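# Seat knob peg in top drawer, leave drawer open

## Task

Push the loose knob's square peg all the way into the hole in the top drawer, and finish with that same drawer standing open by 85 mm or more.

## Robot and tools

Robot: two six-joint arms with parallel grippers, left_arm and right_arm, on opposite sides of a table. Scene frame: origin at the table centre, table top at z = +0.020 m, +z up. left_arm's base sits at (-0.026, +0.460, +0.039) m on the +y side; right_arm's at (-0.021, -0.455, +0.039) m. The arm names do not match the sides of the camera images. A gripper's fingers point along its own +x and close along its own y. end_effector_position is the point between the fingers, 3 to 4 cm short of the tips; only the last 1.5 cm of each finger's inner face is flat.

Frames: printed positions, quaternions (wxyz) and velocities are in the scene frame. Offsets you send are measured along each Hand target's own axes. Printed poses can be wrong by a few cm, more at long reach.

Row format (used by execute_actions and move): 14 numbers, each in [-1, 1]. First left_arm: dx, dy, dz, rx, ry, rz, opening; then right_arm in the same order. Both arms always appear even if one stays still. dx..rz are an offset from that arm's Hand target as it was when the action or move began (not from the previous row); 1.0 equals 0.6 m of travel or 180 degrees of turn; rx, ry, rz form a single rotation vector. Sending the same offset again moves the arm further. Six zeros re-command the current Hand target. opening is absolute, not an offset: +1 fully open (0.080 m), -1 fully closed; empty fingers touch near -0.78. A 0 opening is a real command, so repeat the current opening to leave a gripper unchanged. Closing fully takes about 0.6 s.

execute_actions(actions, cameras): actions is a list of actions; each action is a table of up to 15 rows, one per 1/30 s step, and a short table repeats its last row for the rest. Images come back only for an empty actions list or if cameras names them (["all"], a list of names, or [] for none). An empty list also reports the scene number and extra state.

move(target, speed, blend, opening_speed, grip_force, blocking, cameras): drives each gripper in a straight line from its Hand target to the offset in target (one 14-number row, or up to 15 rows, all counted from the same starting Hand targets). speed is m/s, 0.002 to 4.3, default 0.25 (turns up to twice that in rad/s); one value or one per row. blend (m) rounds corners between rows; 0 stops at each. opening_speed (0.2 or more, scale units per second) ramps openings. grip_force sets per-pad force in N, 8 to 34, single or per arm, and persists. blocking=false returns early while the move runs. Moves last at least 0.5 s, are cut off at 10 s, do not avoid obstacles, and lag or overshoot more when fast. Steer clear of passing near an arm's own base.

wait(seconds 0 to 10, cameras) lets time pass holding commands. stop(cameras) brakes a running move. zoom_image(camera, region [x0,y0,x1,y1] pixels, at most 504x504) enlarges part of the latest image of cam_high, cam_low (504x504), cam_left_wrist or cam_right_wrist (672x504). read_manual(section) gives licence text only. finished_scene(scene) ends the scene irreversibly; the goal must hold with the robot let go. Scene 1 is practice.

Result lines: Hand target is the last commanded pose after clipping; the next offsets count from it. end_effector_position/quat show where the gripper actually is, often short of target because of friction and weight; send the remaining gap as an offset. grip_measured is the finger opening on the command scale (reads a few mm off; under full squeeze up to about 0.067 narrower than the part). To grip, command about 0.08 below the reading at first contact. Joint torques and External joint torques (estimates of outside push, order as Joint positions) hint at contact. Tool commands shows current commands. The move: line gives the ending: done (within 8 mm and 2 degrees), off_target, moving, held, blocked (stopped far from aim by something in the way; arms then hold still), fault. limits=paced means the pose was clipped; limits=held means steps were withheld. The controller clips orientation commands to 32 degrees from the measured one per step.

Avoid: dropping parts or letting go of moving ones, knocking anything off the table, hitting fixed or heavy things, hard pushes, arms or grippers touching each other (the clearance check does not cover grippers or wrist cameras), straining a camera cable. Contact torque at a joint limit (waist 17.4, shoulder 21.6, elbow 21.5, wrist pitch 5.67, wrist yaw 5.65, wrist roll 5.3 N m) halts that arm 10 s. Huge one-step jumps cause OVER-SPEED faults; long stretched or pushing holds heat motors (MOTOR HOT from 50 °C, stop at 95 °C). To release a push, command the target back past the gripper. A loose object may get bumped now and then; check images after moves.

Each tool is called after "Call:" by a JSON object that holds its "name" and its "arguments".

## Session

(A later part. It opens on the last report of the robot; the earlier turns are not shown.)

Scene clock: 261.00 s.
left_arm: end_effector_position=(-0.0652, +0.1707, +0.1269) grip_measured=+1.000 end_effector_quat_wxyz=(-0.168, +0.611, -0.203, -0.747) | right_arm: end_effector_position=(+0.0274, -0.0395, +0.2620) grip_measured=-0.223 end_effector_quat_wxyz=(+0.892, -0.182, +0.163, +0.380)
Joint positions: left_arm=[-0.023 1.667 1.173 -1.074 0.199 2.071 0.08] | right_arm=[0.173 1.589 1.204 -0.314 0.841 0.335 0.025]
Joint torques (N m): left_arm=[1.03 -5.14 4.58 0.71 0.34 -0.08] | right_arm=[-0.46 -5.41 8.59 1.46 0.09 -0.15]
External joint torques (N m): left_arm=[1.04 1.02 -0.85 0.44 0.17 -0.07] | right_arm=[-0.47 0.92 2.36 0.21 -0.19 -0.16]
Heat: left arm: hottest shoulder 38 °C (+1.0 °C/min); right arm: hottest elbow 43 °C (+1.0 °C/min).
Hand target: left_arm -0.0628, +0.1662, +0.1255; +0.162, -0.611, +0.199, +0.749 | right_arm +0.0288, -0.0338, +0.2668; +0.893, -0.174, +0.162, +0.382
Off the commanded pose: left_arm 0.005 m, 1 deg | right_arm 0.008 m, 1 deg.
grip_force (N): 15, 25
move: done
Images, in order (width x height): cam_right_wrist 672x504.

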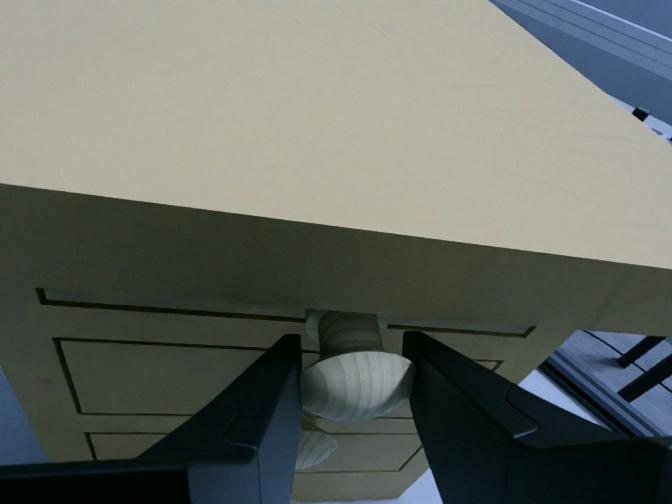

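Call:
{"name": "wait", "arguments": {"seconds": 0, "cameras": ["cam_left_wrist","cam_low","cam_high"]}}

Scene clock: 264.33 s.
left_arm: end_effector_position=(-0.0652, +0.1707, +0.1269) grip_measured=+1.000 end_effector_quat_wxyz=(-0.168, +0.611, -0.203, -0.747) | right_arm: end_effector_position=(+0.0274, -0.0395, +0.2620) grip_measured=-0.223 end_effector_quat_wxyz=(+0.892, -0.182, +0.163, +0.380)
Joint positions: left_arm=[-0.023 1.667 1.173 -1.074 0.199 2.071 0.08] | right_arm=[0.173 1.589 1.204 -0.314 0.841 0.335 0.025]
Joint torques (N m): left_arm=[1.04 -5.12 4.58 0.71 0.34 -0.08] | right_arm=[-0.6 -5.47 8.72 1.48 0.03 -0.17]
External joint torques (N m): left_arm=[0.99 1.07 -0.92 0.41 0.18 -0.07] | right_arm=[-0.61 0.9 2.49 0.23 -0.26 -0.19]
Motor temperatures (°C): left_arm=[29 38 38 33 31 33] | right_arm=[29 38 44 43 31 31]
Heat: left arm: hottest shoulder 38 °C (+1.0 °C/min); right arm: hottest elbow 44 °C (+2.0 °C/min).
Hand target: left_arm -0.0628, +0.1662, +0.1255; +0.162, -0.611, +0.199, +0.749 | right_arm +0.0288, -0.0338, +0.2668; +0.893, -0.174, +0.162, +0.382
Tool commands: left_gripper/opening=+1.0 right_gripper/opening=-0.25
Off the commanded pose: left_arm 0.005 m, 1 deg | right_arm 0.008 m, 1 deg.
grip_force (N): 15, 25
Images, in order (width x height): cam_high 504x504, cam_low 504x504, cam_left_wrist 672x504.

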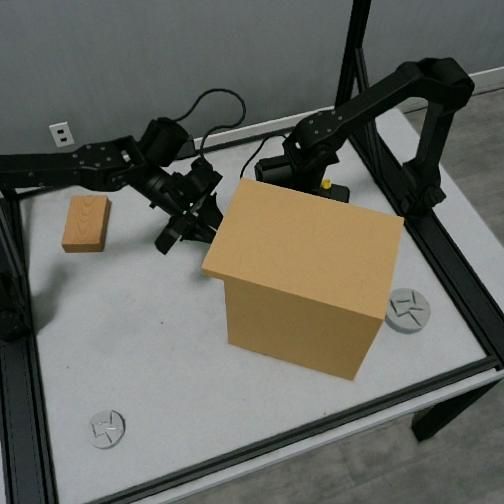

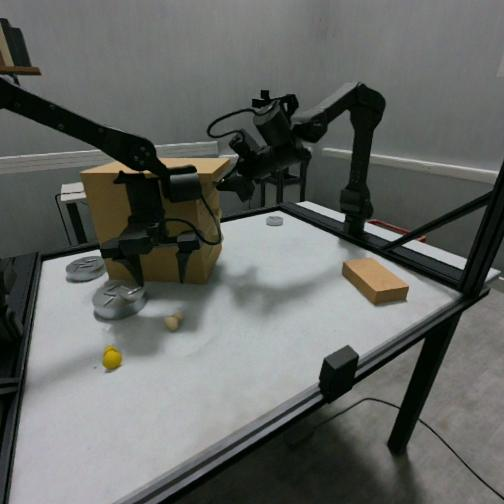

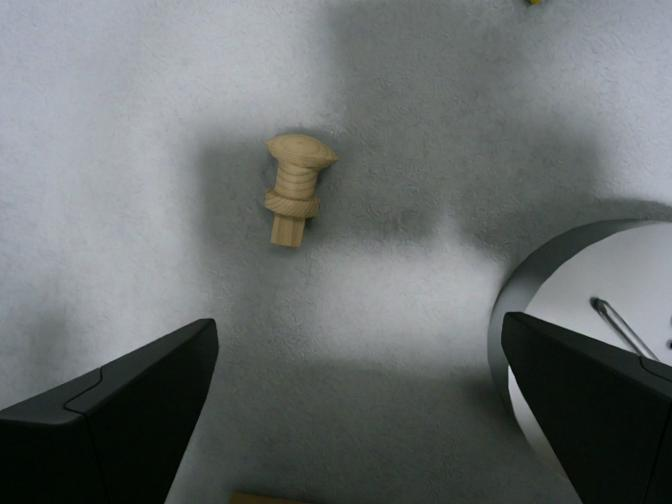

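Call:
{"name": "zoom_image", "arguments": {"camera": "cam_left_wrist", "region": [230, 110, 370, 260]}}

Call:
{"name": "zoom_image", "arguments": {"camera": "cam_low", "region": [150, 150, 300, 300]}}

Scaled by 3.360 from the camera's 672x504 image, which has a finer 960x720 frame.

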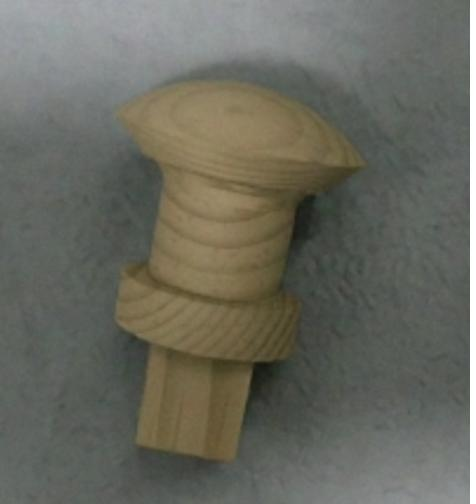

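Scaled by 3.360 from the camera's 504x504 image, which has a finer 720x720 frame.

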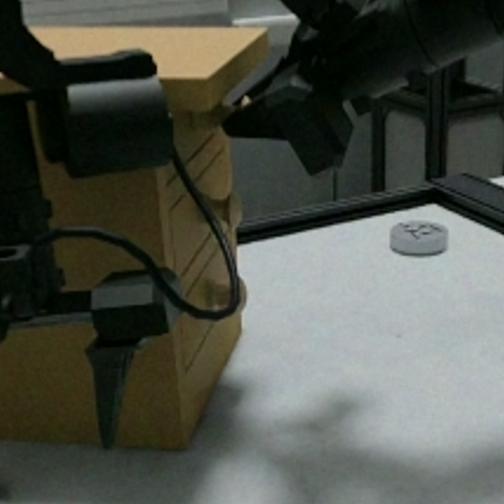

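Call:
{"name": "move", "arguments": {"target": [0,0,0,0,0,0,1.0,-0.000379,0.000906,0.001585,0,0,0,-0.25], "speed": 0.01, "cameras": []}}

Call:
{"name": "move", "arguments": {"target": [0,0,0,0,0,0,1.0,-0.000379,0.000906,0.001585,0,0,0,-0.25], "speed": 0.01, "cameras": ["cam_right_wrist"]}}

Call:
{"name": "zoom_image", "arguments": {"camera": "cam_right_wrist", "region": [290, 280, 400, 362]}}

Call:
{"name": "zoom_image", "arguments": {"camera": "cam_right_wrist", "region": [270, 280, 450, 430]}}

Scene clock: 269.47 s.
left_arm: end_effector_position=(-0.0652, +0.1707, +0.1269) grip_measured=+1.000 end_effector_quat_wxyz=(-0.168, +0.611, -0.203, -0.747) | right_arm: end_effector_position=(+0.0273, -0.0391, +0.2623) grip_measured=-0.223 end_effector_quat_wxyz=(+0.892, -0.183, +0.163, +0.380)
Joint positions: left_arm=[-0.023 1.667 1.173 -1.074 0.199 2.071 0.08] | right_arm=[0.173 1.591 1.209 -0.319 0.841 0.335 0.025]
Joint torques (N m): left_arm=[1.04 -5.14 4.59 0.71 0.33 -0.07] | right_arm=[-0.55 -5.56 8.69 1.58 0.09 -0.14]
External joint torques (N m): left_arm=[0.99 1.06 -0.86 0.44 0.16 -0.07] | right_arm=[-0.5 0.9 2.41 0.31 -0.21 -0.15]
Heat: left arm: hottest shoulder 38 °C (+1.0 °C/min); right arm: hottest elbow 44 °C (+2.0 °C/min).
Hand target: left_arm -0.0628, +0.1662, +0.1255; +0.162, -0.611, +0.199, +0.749 | right_arm +0.0283, -0.0331, +0.2677; +0.893, -0.174, +0.162, +0.382
Off the commanded pose: left_arm 0.005 m, 1 deg | right_arm 0.008 m, 1 deg.
grip_force (N): 15, 25
move: done
No camera images: "cameras" was empty.

Scene clock: 270.17 s.
left_arm: end_effector_position=(-0.0652, +0.1707, +0.1269) grip_measured=+1.000 end_effector_quat_wxyz=(-0.168, +0.611, -0.203, -0.747) | right_arm: end_effector_position=(+0.0274, -0.0389, +0.2628) grip_measured=-0.223 end_effector_quat_wxyz=(+0.892, -0.184, +0.163, +0.379)
Joint positions: left_arm=[-0.023 1.667 1.173 -1.074 0.199 2.071 0.08] | right_arm=[0.173 1.593 1.213 -0.324 0.842 0.335 0.025]
Joint torques (N m): left_arm=[1.04 -5.12 4.59 0.7 0.33 -0.07] | right_arm=[-0.5 -5.38 8.82 1.68 0.09 -0.1]
External joint torques (N m): left_arm=[1.07 1.05 -0.8 0.45 0.16 -0.07] | right_arm=[-0.5 1.13 2.53 0.42 -0.21 -0.12]
Heat: left arm: hottest shoulder 38 °C (+1.0 °C/min); right arm: hottest elbow 44 °C (+2.0 °C/min).
Hand target: left_arm -0.0628, +0.1662, +0.1255; +0.162, -0.611, +0.199, +0.749 | right_arm +0.0279, -0.0325, +0.2686; +0.893, -0.174, +0.162, +0.382
Off the commanded pose: left_arm 0.005 m, 1 deg | right_arm 0.009 m, 1 deg.
grip_force (N): 15, 25
move: off_target (right_arm)
Images, in order (width x height): cam_right_wrist 672x504.

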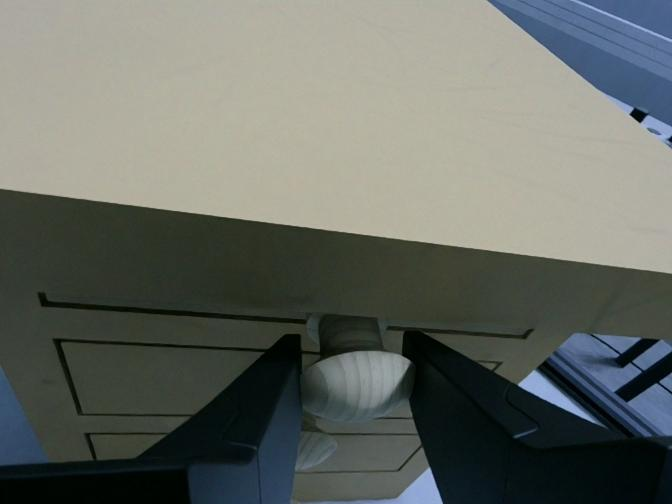

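Scaled by 4.582 from the camera's 672x504 image, which has a finer 960x720 frame.

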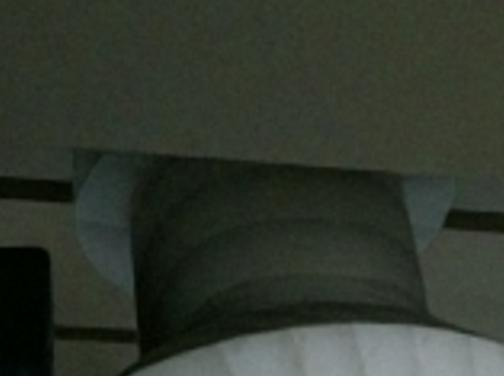

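Scaled by 2.800 from the camera's 672x504 image, which has a finer 960x720 frame.

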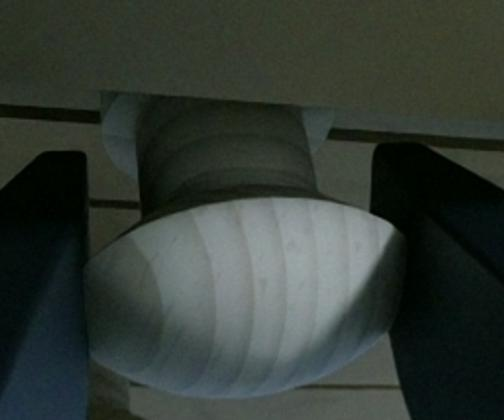

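Call:
{"name": "zoom_image", "arguments": {"camera": "cam_right_wrist", "region": [20, 325, 130, 407]}}

Call:
{"name": "zoom_image", "arguments": {"camera": "cam_right_wrist", "region": [50, 395, 160, 477]}}

Call:
{"name": "zoom_image", "arguments": {"camera": "cam_right_wrist", "region": [20, 260, 130, 342]}}

Call:
{"name": "zoom_image", "arguments": {"camera": "cam_right_wrist", "region": [470, 290, 580, 372]}}

Scaled by 4.582 from the camera's 672x504 image, which has a finer 960x720 frame.

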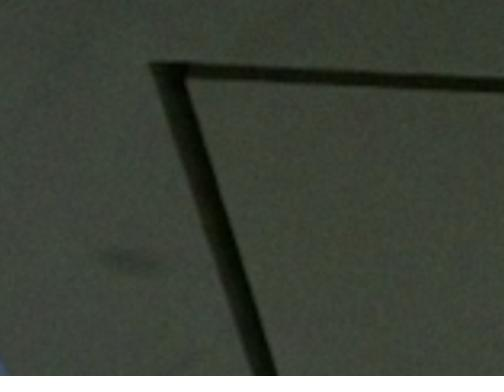

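Scaled by 4.582 from the camera's 672x504 image, which has a finer 960x720 frame.

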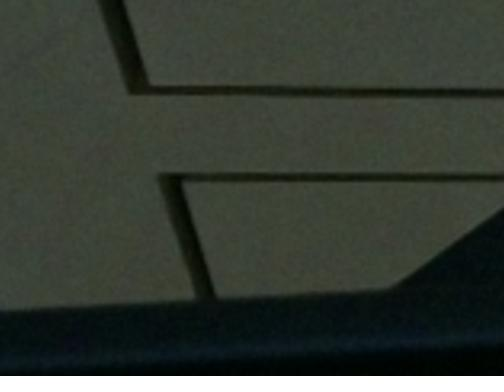

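Scaled by 4.582 from the camera's 672x504 image, which has a finer 960x720 frame.

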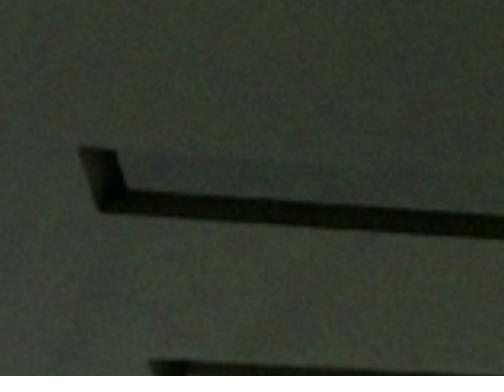

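Scaled by 4.582 from the camera's 672x504 image, which has a finer 960x720 frame.

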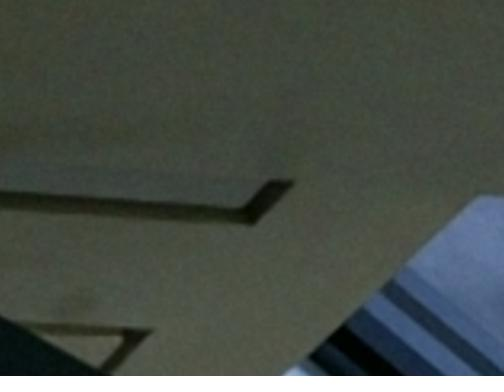

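Call:
{"name": "move", "arguments": {"target": [[0,0,0,0,0,0,1.0,-0.025695,-0.002121,-0.015865,0.00302,0.0001,0.00141,-0.25],[0,0,0,0,0,0,1.0,-0.007671,-0.001697,-0.007201,0.00302,0.0001,0.00141,-0.25]], "speed": [0.06,0.03], "cameras": ["cam_right_wrist"]}}

Call:
{"name": "zoom_image", "arguments": {"camera": "cam_right_wrist", "region": [20, 260, 130, 342]}}

Call:
{"name": "zoom_image", "arguments": {"camera": "cam_right_wrist", "region": [470, 290, 580, 372]}}

Call:
{"name": "zoom_image", "arguments": {"camera": "cam_right_wrist", "region": [0, 150, 110, 232]}}

Call:
{"name": "zoom_image", "arguments": {"camera": "cam_right_wrist", "region": [562, 220, 672, 302]}}

Call:
{"name": "zoom_image", "arguments": {"camera": "cam_right_wrist", "region": [290, 280, 400, 362]}}

Call:
{"name": "zoom_image", "arguments": {"camera": "cam_right_wrist", "region": [20, 325, 130, 407]}}

Call:
{"name": "zoom_image", "arguments": {"camera": "cam_right_wrist", "region": [50, 395, 160, 477]}}

Call:
{"name": "zoom_image", "arguments": {"camera": "cam_right_wrist", "region": [270, 280, 450, 430]}}

Scene clock: 273.97 s.
left_arm: end_effector_position=(-0.0652, +0.1707, +0.1269) grip_measured=+1.000 end_effector_quat_wxyz=(-0.168, +0.611, -0.203, -0.747) | right_arm: end_effector_position=(+0.0247, -0.0410, +0.2625) grip_measured=-0.223 end_effector_quat_wxyz=(+0.892, -0.175, +0.166, +0.382)
Joint positions: left_arm=[-0.023 1.667 1.173 -1.074 0.199 2.071 0.08] | right_arm=[0.18 1.582 1.2 -0.318 0.84 0.353 0.025]
Joint torques (N m): left_arm=[1.04 -5.12 4.59 0.71 0.33 -0.07] | right_arm=[-0.18 -6.28 7.65 1.25 0.28 -0.13]
External joint torques (N m): left_arm=[1.04 1.05 -0.87 0.43 0.16 -0.07] | right_arm=[-0.15 0.02 1.46 0.01 -0.02 -0.14]
Heat: left arm: hottest shoulder 38 °C (+1.0 °C/min); right arm: hottest elbow 44 °C (+2.0 °C/min).
Hand target: left_arm -0.0628, +0.1662, +0.1255; +0.162, -0.611, +0.199, +0.749 | right_arm +0.0250, -0.0379, +0.2669; +0.893, -0.169, +0.164, +0.383
Off the commanded pose: left_arm 0.005 m, 1 deg | right_arm 0.005 m, 1 deg.
grip_force (N): 15, 25
move: done
Images, in order (width x height): cam_right_wrist 672x504.

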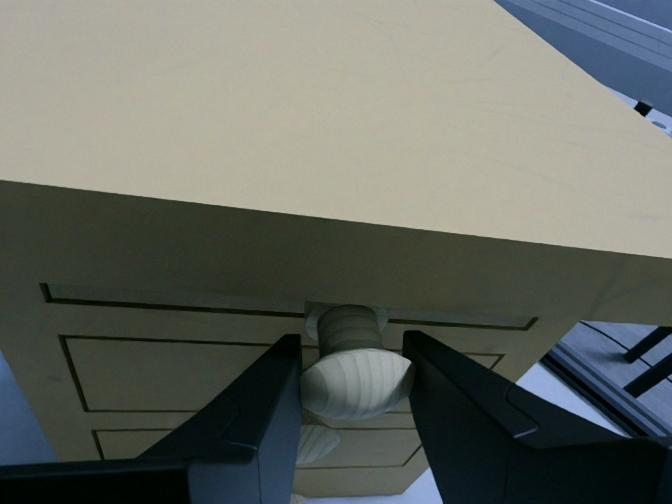

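Scaled by 4.582 from the camera's 672x504 image, which has a finer 960x720 frame.

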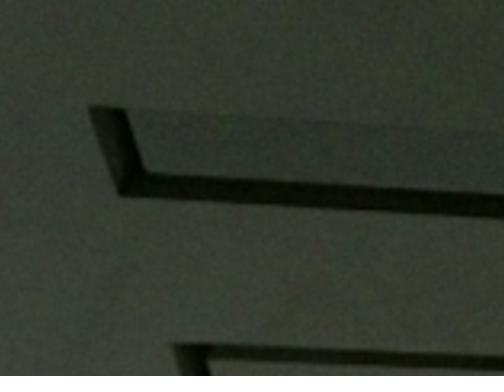

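Scaled by 4.582 from the camera's 672x504 image, which has a finer 960x720 frame.

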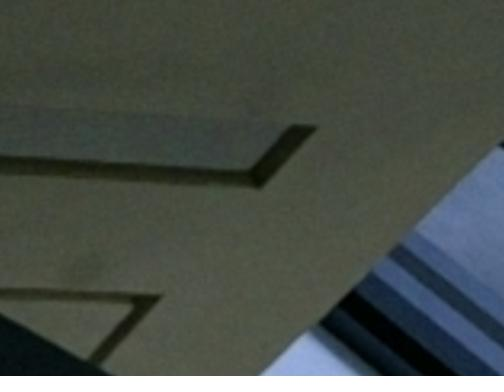

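Scaled by 4.582 from the camera's 672x504 image, which has a finer 960x720 frame.

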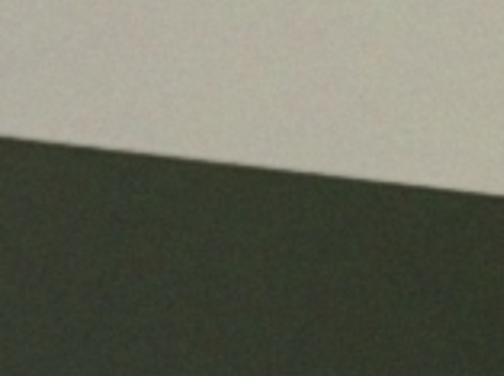

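Scaled by 4.582 from the camera's 672x504 image, which has a finer 960x720 frame.

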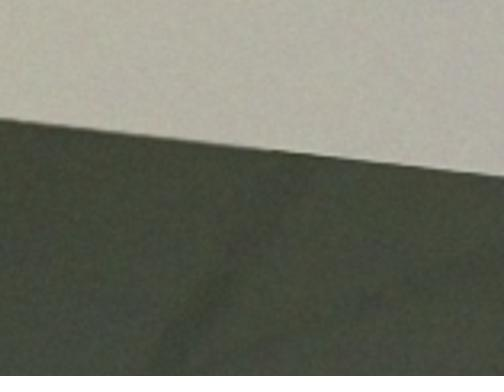

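Scaled by 4.582 from the camera's 672x504 image, which has a finer 960x720 frame.

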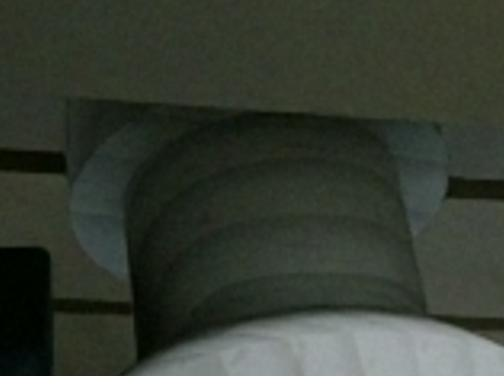

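Scaled by 4.582 from the camera's 672x504 image, which has a finer 960x720 frame.

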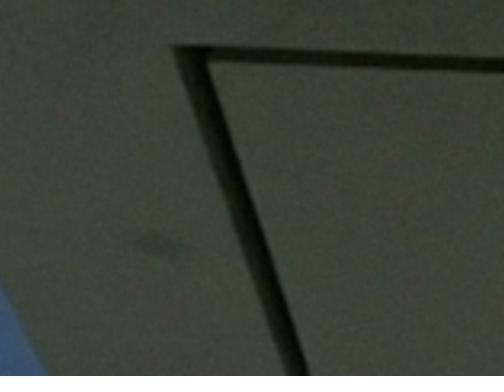

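Scaled by 4.582 from the camera's 672x504 image, which has a finer 960x720 frame.

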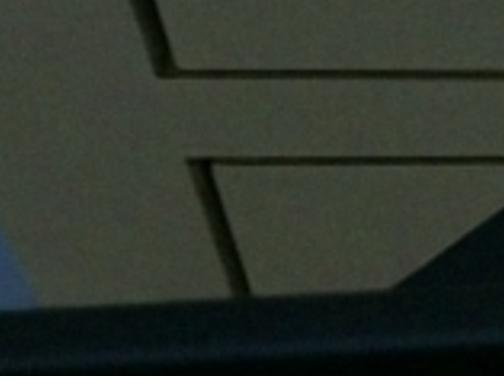

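Scaled by 2.800 from the camera's 672x504 image, which has a finer 960x720 frame.

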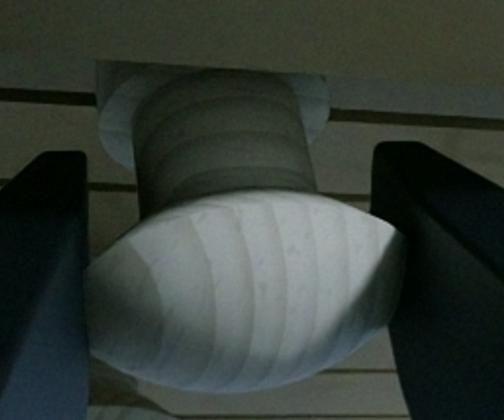

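Call:
{"name": "move", "arguments": {"target": [0,0,0,0,0,0,1.0,0.00901,0.00021,0.00433,0,0,0,-0.25], "speed": 0.015, "cameras": []}}

Scene clock: 276.13 s.
left_arm: end_effector_position=(-0.0652, +0.1707, +0.1269) grip_measured=+1.000 end_effector_quat_wxyz=(-0.168, +0.611, -0.203, -0.747) | right_arm: end_effector_position=(+0.0269, -0.0390, +0.2621) grip_measured=-0.223 end_effector_quat_wxyz=(+0.892, -0.179, +0.165, +0.382)
Joint positions: left_arm=[-0.023 1.667 1.173 -1.074 0.199 2.071 0.08] | right_arm=[0.173 1.589 1.206 -0.314 0.836 0.341 0.025]
Joint torques (N m): left_arm=[1.04 -5.13 4.57 0.7 0.33 -0.07] | right_arm=[-0.72 -5.53 8.34 1.71 0.08 -0.14]
External joint torques (N m): left_arm=[1.08 1.07 -0.88 0.43 0.15 -0.07] | right_arm=[-0.69 0.86 2.09 0.45 -0.21 -0.15]
Heat: left arm: hottest shoulder 38 °C (+1.0 °C/min); right arm: hottest elbow 44 °C (+2.0 °C/min).
Hand target: left_arm -0.0628, +0.1662, +0.1255; +0.162, -0.611, +0.199, +0.749 | right_arm +0.0289, -0.0333, +0.2668; +0.893, -0.169, +0.164, +0.383
Off the commanded pose: left_arm 0.005 m, 1 deg | right_arm 0.008 m, 1 deg.
grip_force (N): 15, 25
move: done
No camera images: "cameras" was empty.

Call:
{"name": "move", "arguments": {"target": [0,0,0,0,0,0,1.0,0.0030,0.00007,0.00144,0,0,0,-0.25], "speed": 0.015, "cameras": ["cam_right_wrist"]}}

Call:
{"name": "zoom_image", "arguments": {"camera": "cam_right_wrist", "region": [290, 280, 400, 362]}}

Call:
{"name": "zoom_image", "arguments": {"camera": "cam_right_wrist", "region": [270, 280, 450, 430]}}

Scene clock: 277.03 s.
left_arm: end_effector_position=(-0.0652, +0.1707, +0.1269) grip_measured=+1.000 end_effector_quat_wxyz=(-0.168, +0.611, -0.203, -0.747) | right_arm: end_effector_position=(+0.0278, -0.0387, +0.2619) grip_measured=-0.223 end_effector_quat_wxyz=(+0.892, -0.180, +0.165, +0.381)
Joint positions: left_arm=[-0.023 1.667 1.173 -1.074 0.199 2.071 0.08] | right_arm=[0.171 1.591 1.207 -0.314 0.836 0.337 0.025]
Joint torques (N m): left_arm=[1.04 -5.13 4.59 0.7 0.34 -0.08] | right_arm=[-0.78 -5 8.72 1.9 -0.07 -0.16]
External joint torques (N m): left_arm=[1.06 1.07 -0.88 0.43 0.16 -0.07] | right_arm=[-0.83 1.49 2.39 0.61 -0.36 -0.17]
Heat: left arm: hottest shoulder 38 °C (+1.0 °C/min); right arm: hottest elbow 44 °C (+2.0 °C/min).
Hand target: left_arm -0.0628, +0.1662, +0.1255; +0.162, -0.611, +0.199, +0.749 | right_arm +0.0302, -0.0318, +0.2668; +0.893, -0.169, +0.164, +0.383
Off the commanded pose: left_arm 0.005 m, 1 deg | right_arm 0.009 m, 1 deg.
grip_force (N): 15, 25
move: off_target (right_arm)
Images, in order (width x height): cam_right_wrist 672x504.

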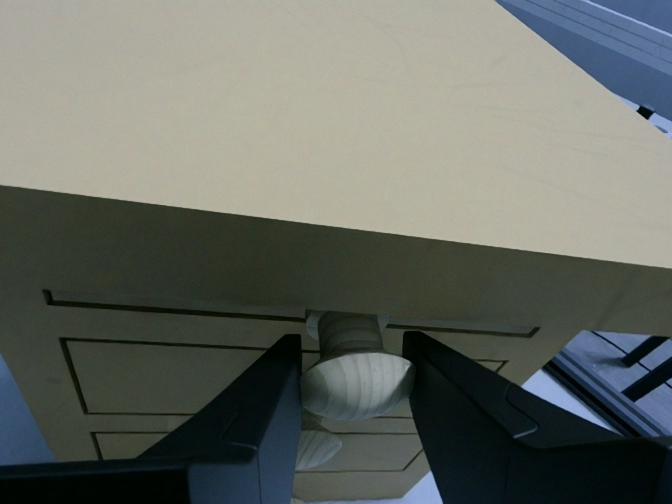

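Scaled by 4.582 from the camera's 672x504 image, which has a finer 960x720 frame.

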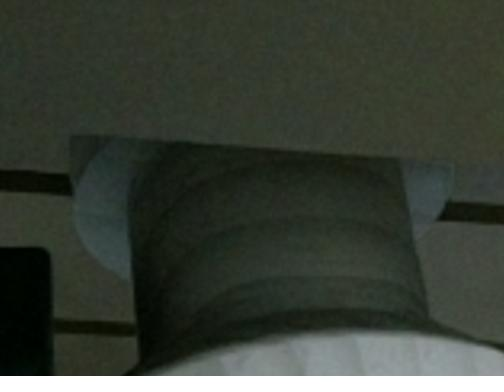

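Scaled by 2.800 from the camera's 672x504 image, which has a finer 960x720 frame.

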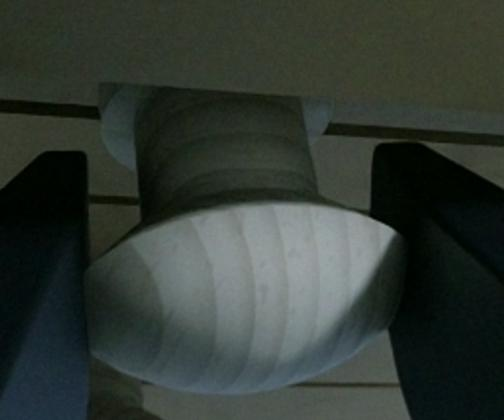

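Call:
{"name": "zoom_image", "arguments": {"camera": "cam_right_wrist", "region": [20, 260, 130, 342]}}

Call:
{"name": "zoom_image", "arguments": {"camera": "cam_right_wrist", "region": [470, 290, 580, 372]}}

Call:
{"name": "zoom_image", "arguments": {"camera": "cam_right_wrist", "region": [0, 150, 110, 232]}}

Call:
{"name": "zoom_image", "arguments": {"camera": "cam_right_wrist", "region": [562, 220, 672, 302]}}

Scaled by 4.582 from the camera's 672x504 image, which has a finer 960x720 frame.

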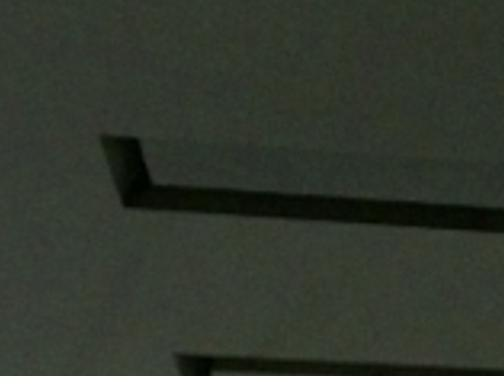

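Scaled by 4.582 from the camera's 672x504 image, which has a finer 960x720 frame.

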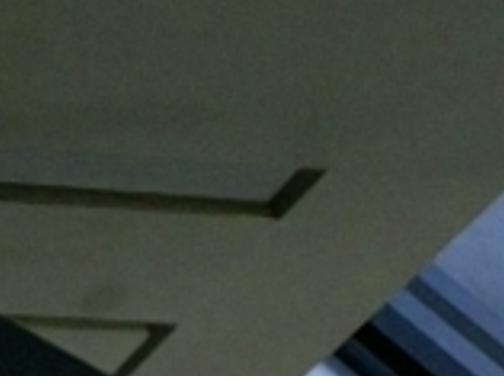

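Scaled by 4.582 from the camera's 672x504 image, which has a finer 960x720 frame.

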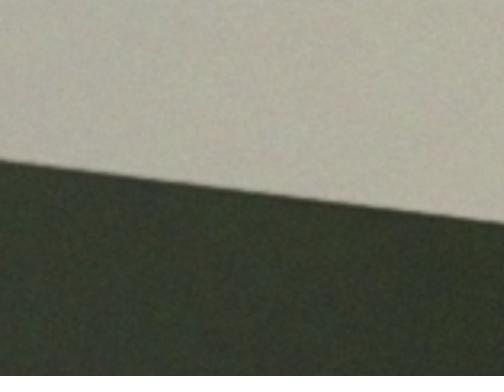

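Scaled by 4.582 from the camera's 672x504 image, which has a finer 960x720 frame.

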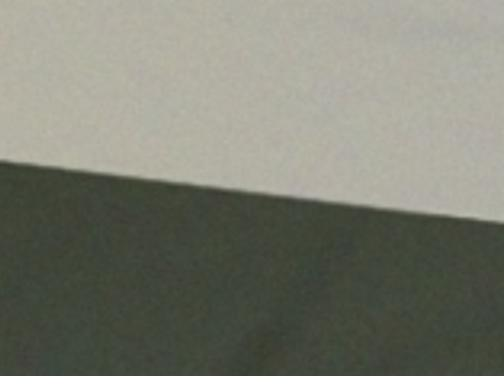

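Call:
{"name": "move", "arguments": {"target": [[0,0,0,0,0,0,1.0,-0.02994,-0.00169,-0.0146,0,0,0,-0.25],[0,0,0,0,0,0,1.0,-0.01192,-0.00126,-0.00594,0,0,0,-0.25],[0,0,0,0,0,0,1.0,-0.0014,-0.00102,-0.00088,0,0,0,-0.25]], "speed": [0.08,0.03,0.015], "cameras": ["cam_right_wrist"]}}

Call:
{"name": "zoom_image", "arguments": {"camera": "cam_right_wrist", "region": [290, 280, 400, 362]}}

Scene clock: 280.80 s.
left_arm: end_effector_position=(-0.0652, +0.1707, +0.1269) grip_measured=+1.000 end_effector_quat_wxyz=(-0.168, +0.611, -0.203, -0.747) | right_arm: end_effector_position=(+0.0278, -0.0390, +0.2619) grip_measured=-0.223 end_effector_quat_wxyz=(+0.892, -0.180, +0.165, +0.382)
Joint positions: left_arm=[-0.023 1.667 1.173 -1.074 0.199 2.071 0.08] | right_arm=[0.17 1.589 1.205 -0.313 0.834 0.338 0.025]
Joint torques (N m): left_arm=[1.05 -5.14 4.59 0.71 0.33 -0.08] | right_arm=[-0.78 -5.3 8.45 1.83 0.02 -0.09]
External joint torques (N m): left_arm=[1.08 1.09 -0.9 0.43 0.16 -0.07] | right_arm=[-0.79 1.11 2.15 0.56 -0.27 -0.1]
Heat: left arm: hottest shoulder 38 °C (+1.0 °C/min); right arm: hottest elbow 44 °C (+2.0 °C/min).
Hand target: left_arm -0.0628, +0.1662, +0.1255; +0.162, -0.611, +0.199, +0.749 | right_arm +0.0300, -0.0330, +0.2669; +0.893, -0.169, +0.164, +0.383
Off the commanded pose: left_arm 0.005 m, 1 deg | right_arm 0.008 m, 1 deg.
grip_force (N): 15, 25
move: done
Images, in order (width x height): cam_right_wrist 672x504.

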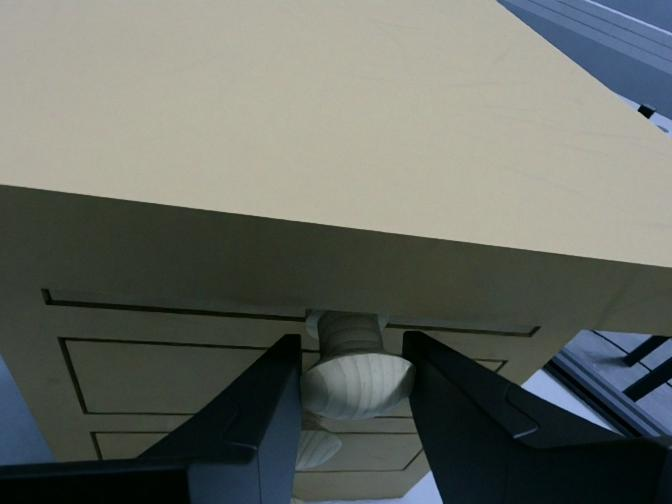

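Scaled by 4.582 from the camera's 672x504 image, which has a finer 960x720 frame.

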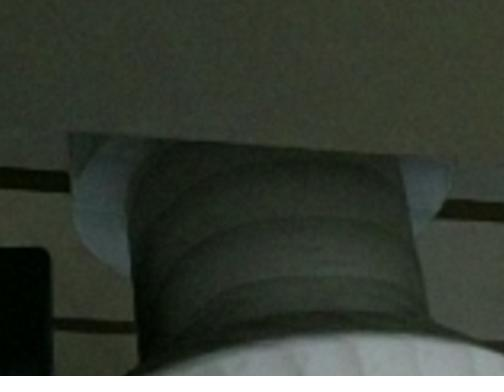

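Call:
{"name": "zoom_image", "arguments": {"camera": "cam_right_wrist", "region": [20, 260, 130, 342]}}

Call:
{"name": "zoom_image", "arguments": {"camera": "cam_right_wrist", "region": [470, 290, 580, 372]}}

Call:
{"name": "zoom_image", "arguments": {"camera": "cam_right_wrist", "region": [270, 280, 450, 430]}}

Call:
{"name": "zoom_image", "arguments": {"camera": "cam_right_wrist", "region": [0, 150, 110, 232]}}

Call:
{"name": "zoom_image", "arguments": {"camera": "cam_right_wrist", "region": [562, 220, 672, 302]}}

Scaled by 4.582 from the camera's 672x504 image, which has a finer 960x720 frame.

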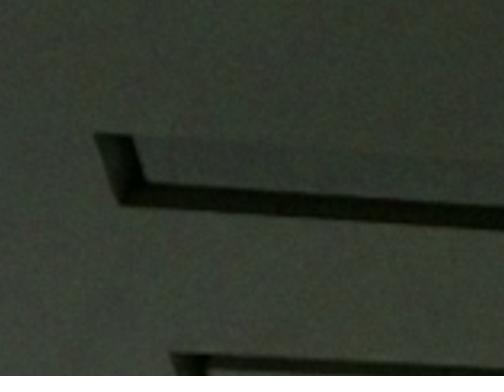

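Scaled by 4.582 from the camera's 672x504 image, which has a finer 960x720 frame.

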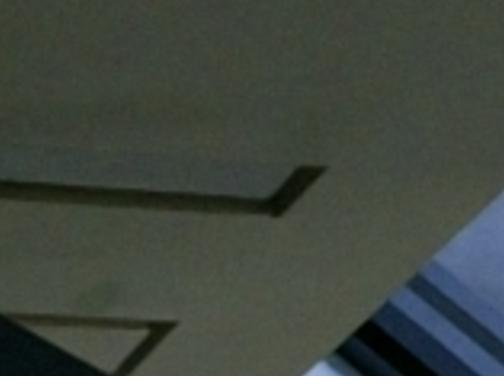

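Scaled by 2.800 from the camera's 672x504 image, which has a finer 960x720 frame.

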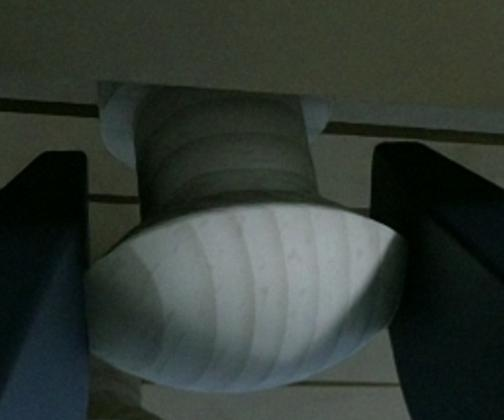

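Scaled by 4.582 from the camera's 672x504 image, which has a finer 960x720 frame.

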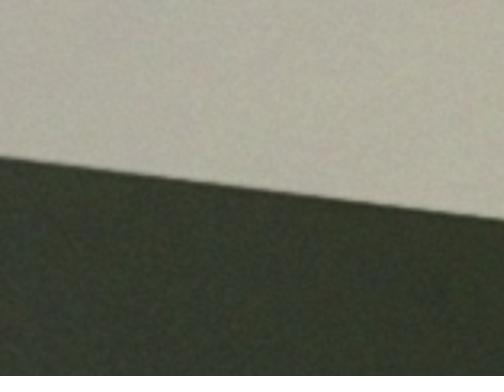

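Scaled by 4.582 from the camera's 672x504 image, which has a finer 960x720 frame.

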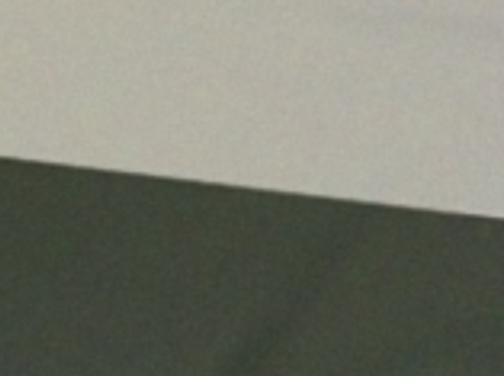

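Call:
{"name": "move", "arguments": {"target": [0,0,0,0,0,0,1.0,0.00095,-0.00194,0.00004,0,0,0,-0.25], "speed": 0.015, "cameras": []}}

Call:
{"name": "move", "arguments": {"target": [0,0,0,0,0,0,1.0,0.00095,-0.00194,0.00004,0,0,0,-0.25], "speed": 0.015, "cameras": ["cam_right_wrist"]}}

Call:
{"name": "zoom_image", "arguments": {"camera": "cam_right_wrist", "region": [290, 280, 400, 362]}}

Call:
{"name": "zoom_image", "arguments": {"camera": "cam_right_wrist", "region": [20, 260, 130, 342]}}

Call:
{"name": "zoom_image", "arguments": {"camera": "cam_right_wrist", "region": [470, 290, 580, 372]}}

Scene clock: 282.93 s.
left_arm: end_effector_position=(-0.0652, +0.1707, +0.1269) grip_measured=+1.000 end_effector_quat_wxyz=(-0.168, +0.611, -0.203, -0.747) | right_arm: end_effector_position=(+0.0283, -0.0389, +0.2619) grip_measured=-0.223 end_effector_quat_wxyz=(+0.891, -0.181, +0.165, +0.382)
Joint positions: left_arm=[-0.023 1.667 1.173 -1.074 0.199 2.071 0.08] | right_arm=[0.169 1.589 1.205 -0.312 0.832 0.335 0.025]
Joint torques (N m): left_arm=[1.04 -5.12 4.58 0.71 0.33 -0.08] | right_arm=[-0.98 -5.74 8.22 1.98 -0.06 -0.14]
External joint torques (N m): left_arm=[1.02 1.08 -0.91 0.42 0.16 -0.07] | right_arm=[-0.94 0.63 2 0.73 -0.35 -0.16]
Heat: left arm: hottest shoulder 38 °C (+1.0 °C/min); right arm: hottest elbow 44 °C (+2.0 °C/min).
Hand target: left_arm -0.0628, +0.1662, +0.1255; +0.162, -0.611, +0.199, +0.749 | right_arm +0.0311, -0.0333, +0.2669; +0.893, -0.169, +0.164, +0.383
Off the commanded pose: left_arm 0.005 m, 1 deg | right_arm 0.008 m, 1 deg.
grip_force (N): 15, 25
move: done
No camera images: "cameras" was empty.

Scene clock: 283.63 s.
left_arm: end_effector_position=(-0.0652, +0.1707, +0.1269) grip_measured=+1.000 end_effector_quat_wxyz=(-0.168, +0.611, -0.203, -0.747) | right_arm: end_effector_position=(+0.0289, -0.0388, +0.2619) grip_measured=-0.223 end_effector_quat_wxyz=(+0.891, -0.181, +0.165, +0.382)
Joint positions: left_arm=[-0.023 1.667 1.173 -1.074 0.199 2.071 0.08] | right_arm=[0.167 1.589 1.205 -0.311 0.831 0.332 0.025]
Joint torques (N m): left_arm=[1.06 -5.14 4.57 0.7 0.33 -0.07] | right_arm=[-0.94 -6.05 7.84 2.17 -0.05 -0.17]
External joint torques (N m): left_arm=[1.05 1.04 -0.86 0.43 0.16 -0.07] | right_arm=[-0.94 0.32 1.61 0.91 -0.34 -0.18]
Heat: left arm: hottest shoulder 38 °C (+1.0 °C/min); right arm: hottest elbow 44 °C (+2.0 °C/min).
Hand target: left_arm -0.0628, +0.1662, +0.1255; +0.162, -0.611, +0.199, +0.749 | right_arm +0.0324, -0.0337, +0.2669; +0.893, -0.169, +0.164, +0.383
Off the commanded pose: left_arm 0.005 m, 1 deg | right_arm 0.008 m, 1 deg.
grip_force (N): 15, 25
move: done
Images, in order (width x height): cam_right_wrist 672x504.

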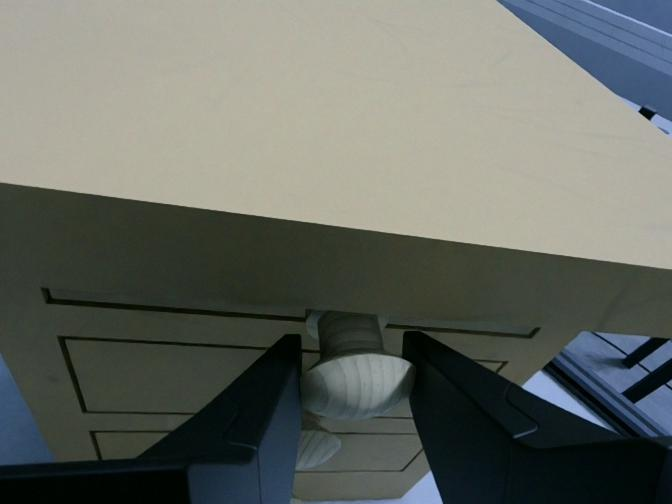

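Scaled by 4.582 from the camera's 672x504 image, which has a finer 960x720 frame.

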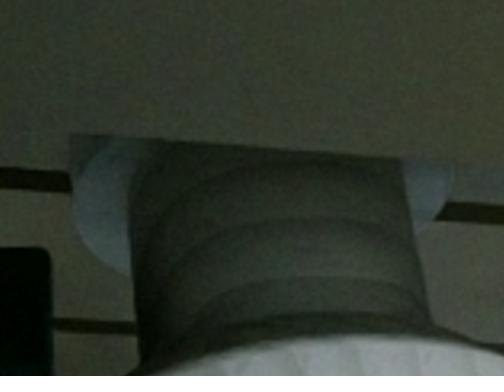

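Scaled by 4.582 from the camera's 672x504 image, which has a finer 960x720 frame.

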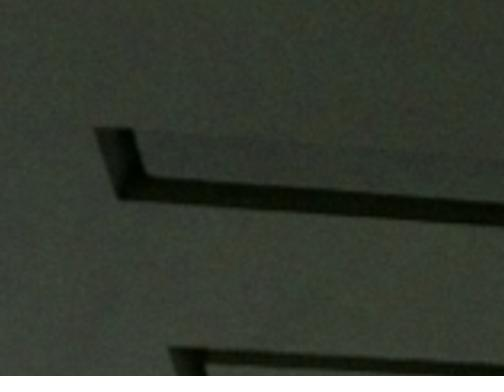

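Scaled by 4.582 from the camera's 672x504 image, which has a finer 960x720 frame.

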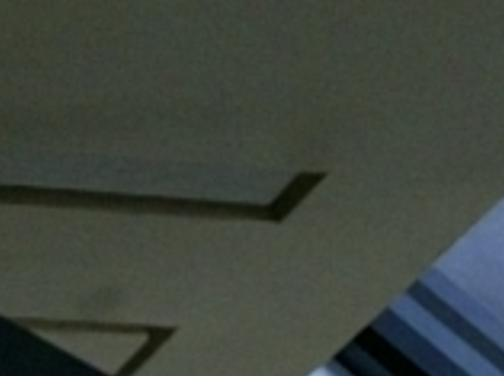

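Call:
{"name": "move", "arguments": {"target": [0,0,0,0,0,0,1.0,0.0011,-0.00325,-0.00018,0.005,0.0002,0.0023,-0.25], "speed": 0.015, "cameras": ["cam_right_wrist"]}}

Call:
{"name": "zoom_image", "arguments": {"camera": "cam_right_wrist", "region": [290, 280, 400, 362]}}

Call:
{"name": "zoom_image", "arguments": {"camera": "cam_right_wrist", "region": [20, 260, 130, 342]}}

Call:
{"name": "zoom_image", "arguments": {"camera": "cam_right_wrist", "region": [470, 290, 580, 372]}}

Scene clock: 285.00 s.
left_arm: end_effector_position=(-0.0652, +0.1707, +0.1269) grip_measured=+1.000 end_effector_quat_wxyz=(-0.168, +0.611, -0.203, -0.747) | right_arm: end_effector_position=(+0.0298, -0.0386, +0.2612) grip_measured=-0.223 end_effector_quat_wxyz=(+0.890, -0.180, +0.167, +0.384)
Joint positions: left_arm=[-0.023 1.667 1.173 -1.074 0.199 2.071 0.08] | right_arm=[0.162 1.587 1.202 -0.308 0.821 0.332 0.025]
Joint torques (N m): left_arm=[1.03 -5.13 4.59 0.71 0.33 -0.08] | right_arm=[-1.15 -6.91 7.38 2.41 -0.19 0.14]
External joint torques (N m): left_arm=[1.06 1.06 -0.9 0.42 0.16 -0.07] | right_arm=[-1.2 -0.47 1.09 1.13 -0.47 0.12]
Heat: left arm: hottest shoulder 38 °C (+1.0 °C/min); right arm: hottest elbow 44 °C (+2.0 °C/min).
Hand target: left_arm -0.0628, +0.1662, +0.1255; +0.162, -0.611, +0.199, +0.749 | right_arm +0.0342, -0.0347, +0.2668; +0.893, -0.162, +0.168, +0.385
Off the commanded pose: left_arm 0.005 m, 1 deg | right_arm 0.008 m, 2 deg.
grip_force (N): 15, 25
move: done
Images, in order (width x height): cam_right_wrist 672x504.

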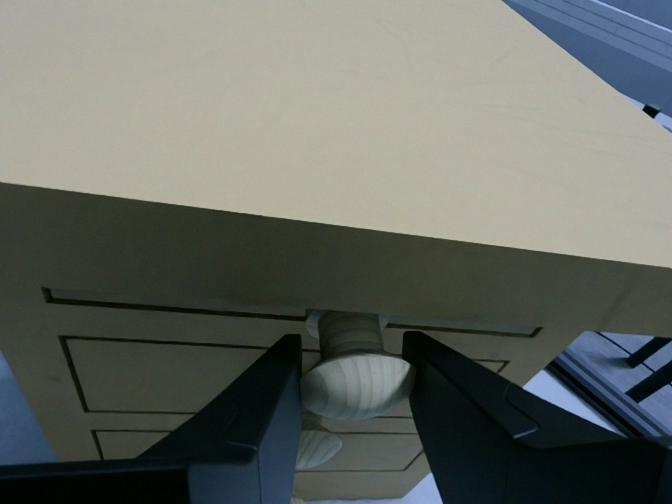

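Scaled by 4.582 from the camera's 672x504 image, which has a finer 960x720 frame.

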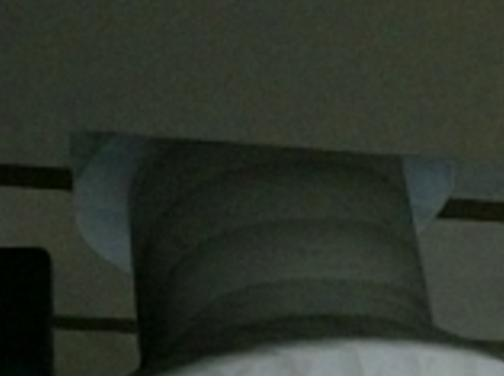

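Scaled by 4.582 from the camera's 672x504 image, which has a finer 960x720 frame.

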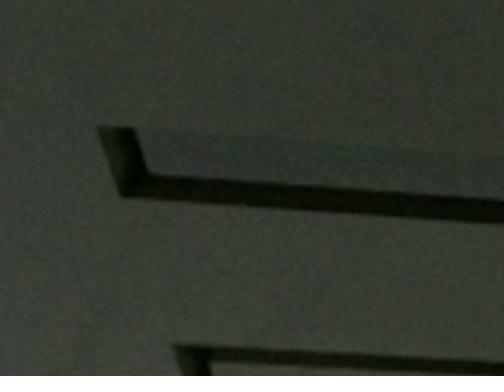

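Scaled by 4.582 from the camera's 672x504 image, which has a finer 960x720 frame.

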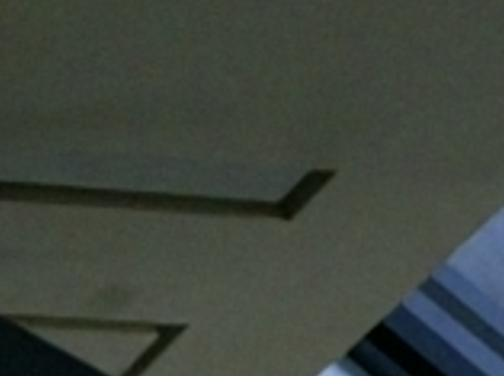

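Call:
{"name": "zoom_image", "arguments": {"camera": "cam_right_wrist", "region": [0, 150, 110, 232]}}

Call:
{"name": "zoom_image", "arguments": {"camera": "cam_right_wrist", "region": [562, 220, 672, 302]}}

Call:
{"name": "zoom_image", "arguments": {"camera": "cam_right_wrist", "region": [270, 280, 450, 430]}}

Scaled by 4.582 from the camera's 672x504 image, which has a finer 960x720 frame.

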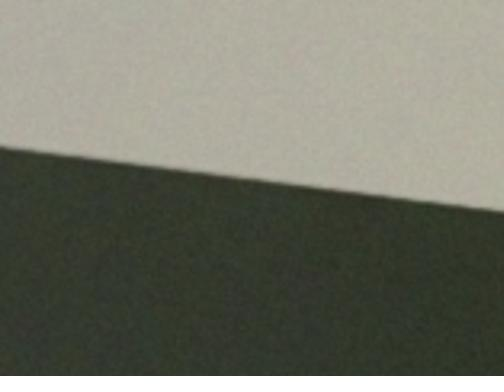

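Scaled by 4.582 from the camera's 672x504 image, which has a finer 960x720 frame.

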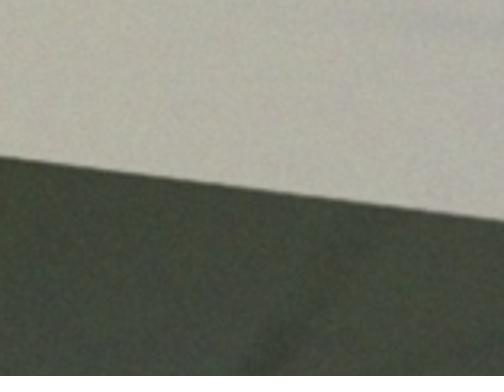

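Scaled by 2.800 from the camera's 672x504 image, which has a finer 960x720 frame.

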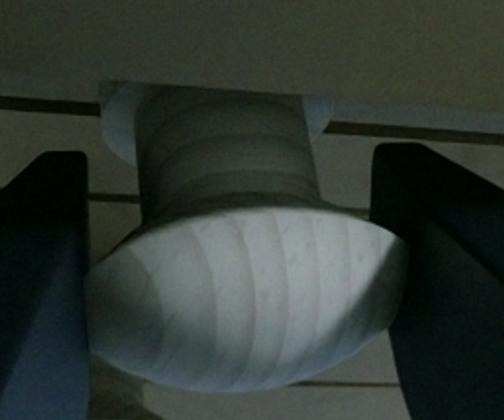

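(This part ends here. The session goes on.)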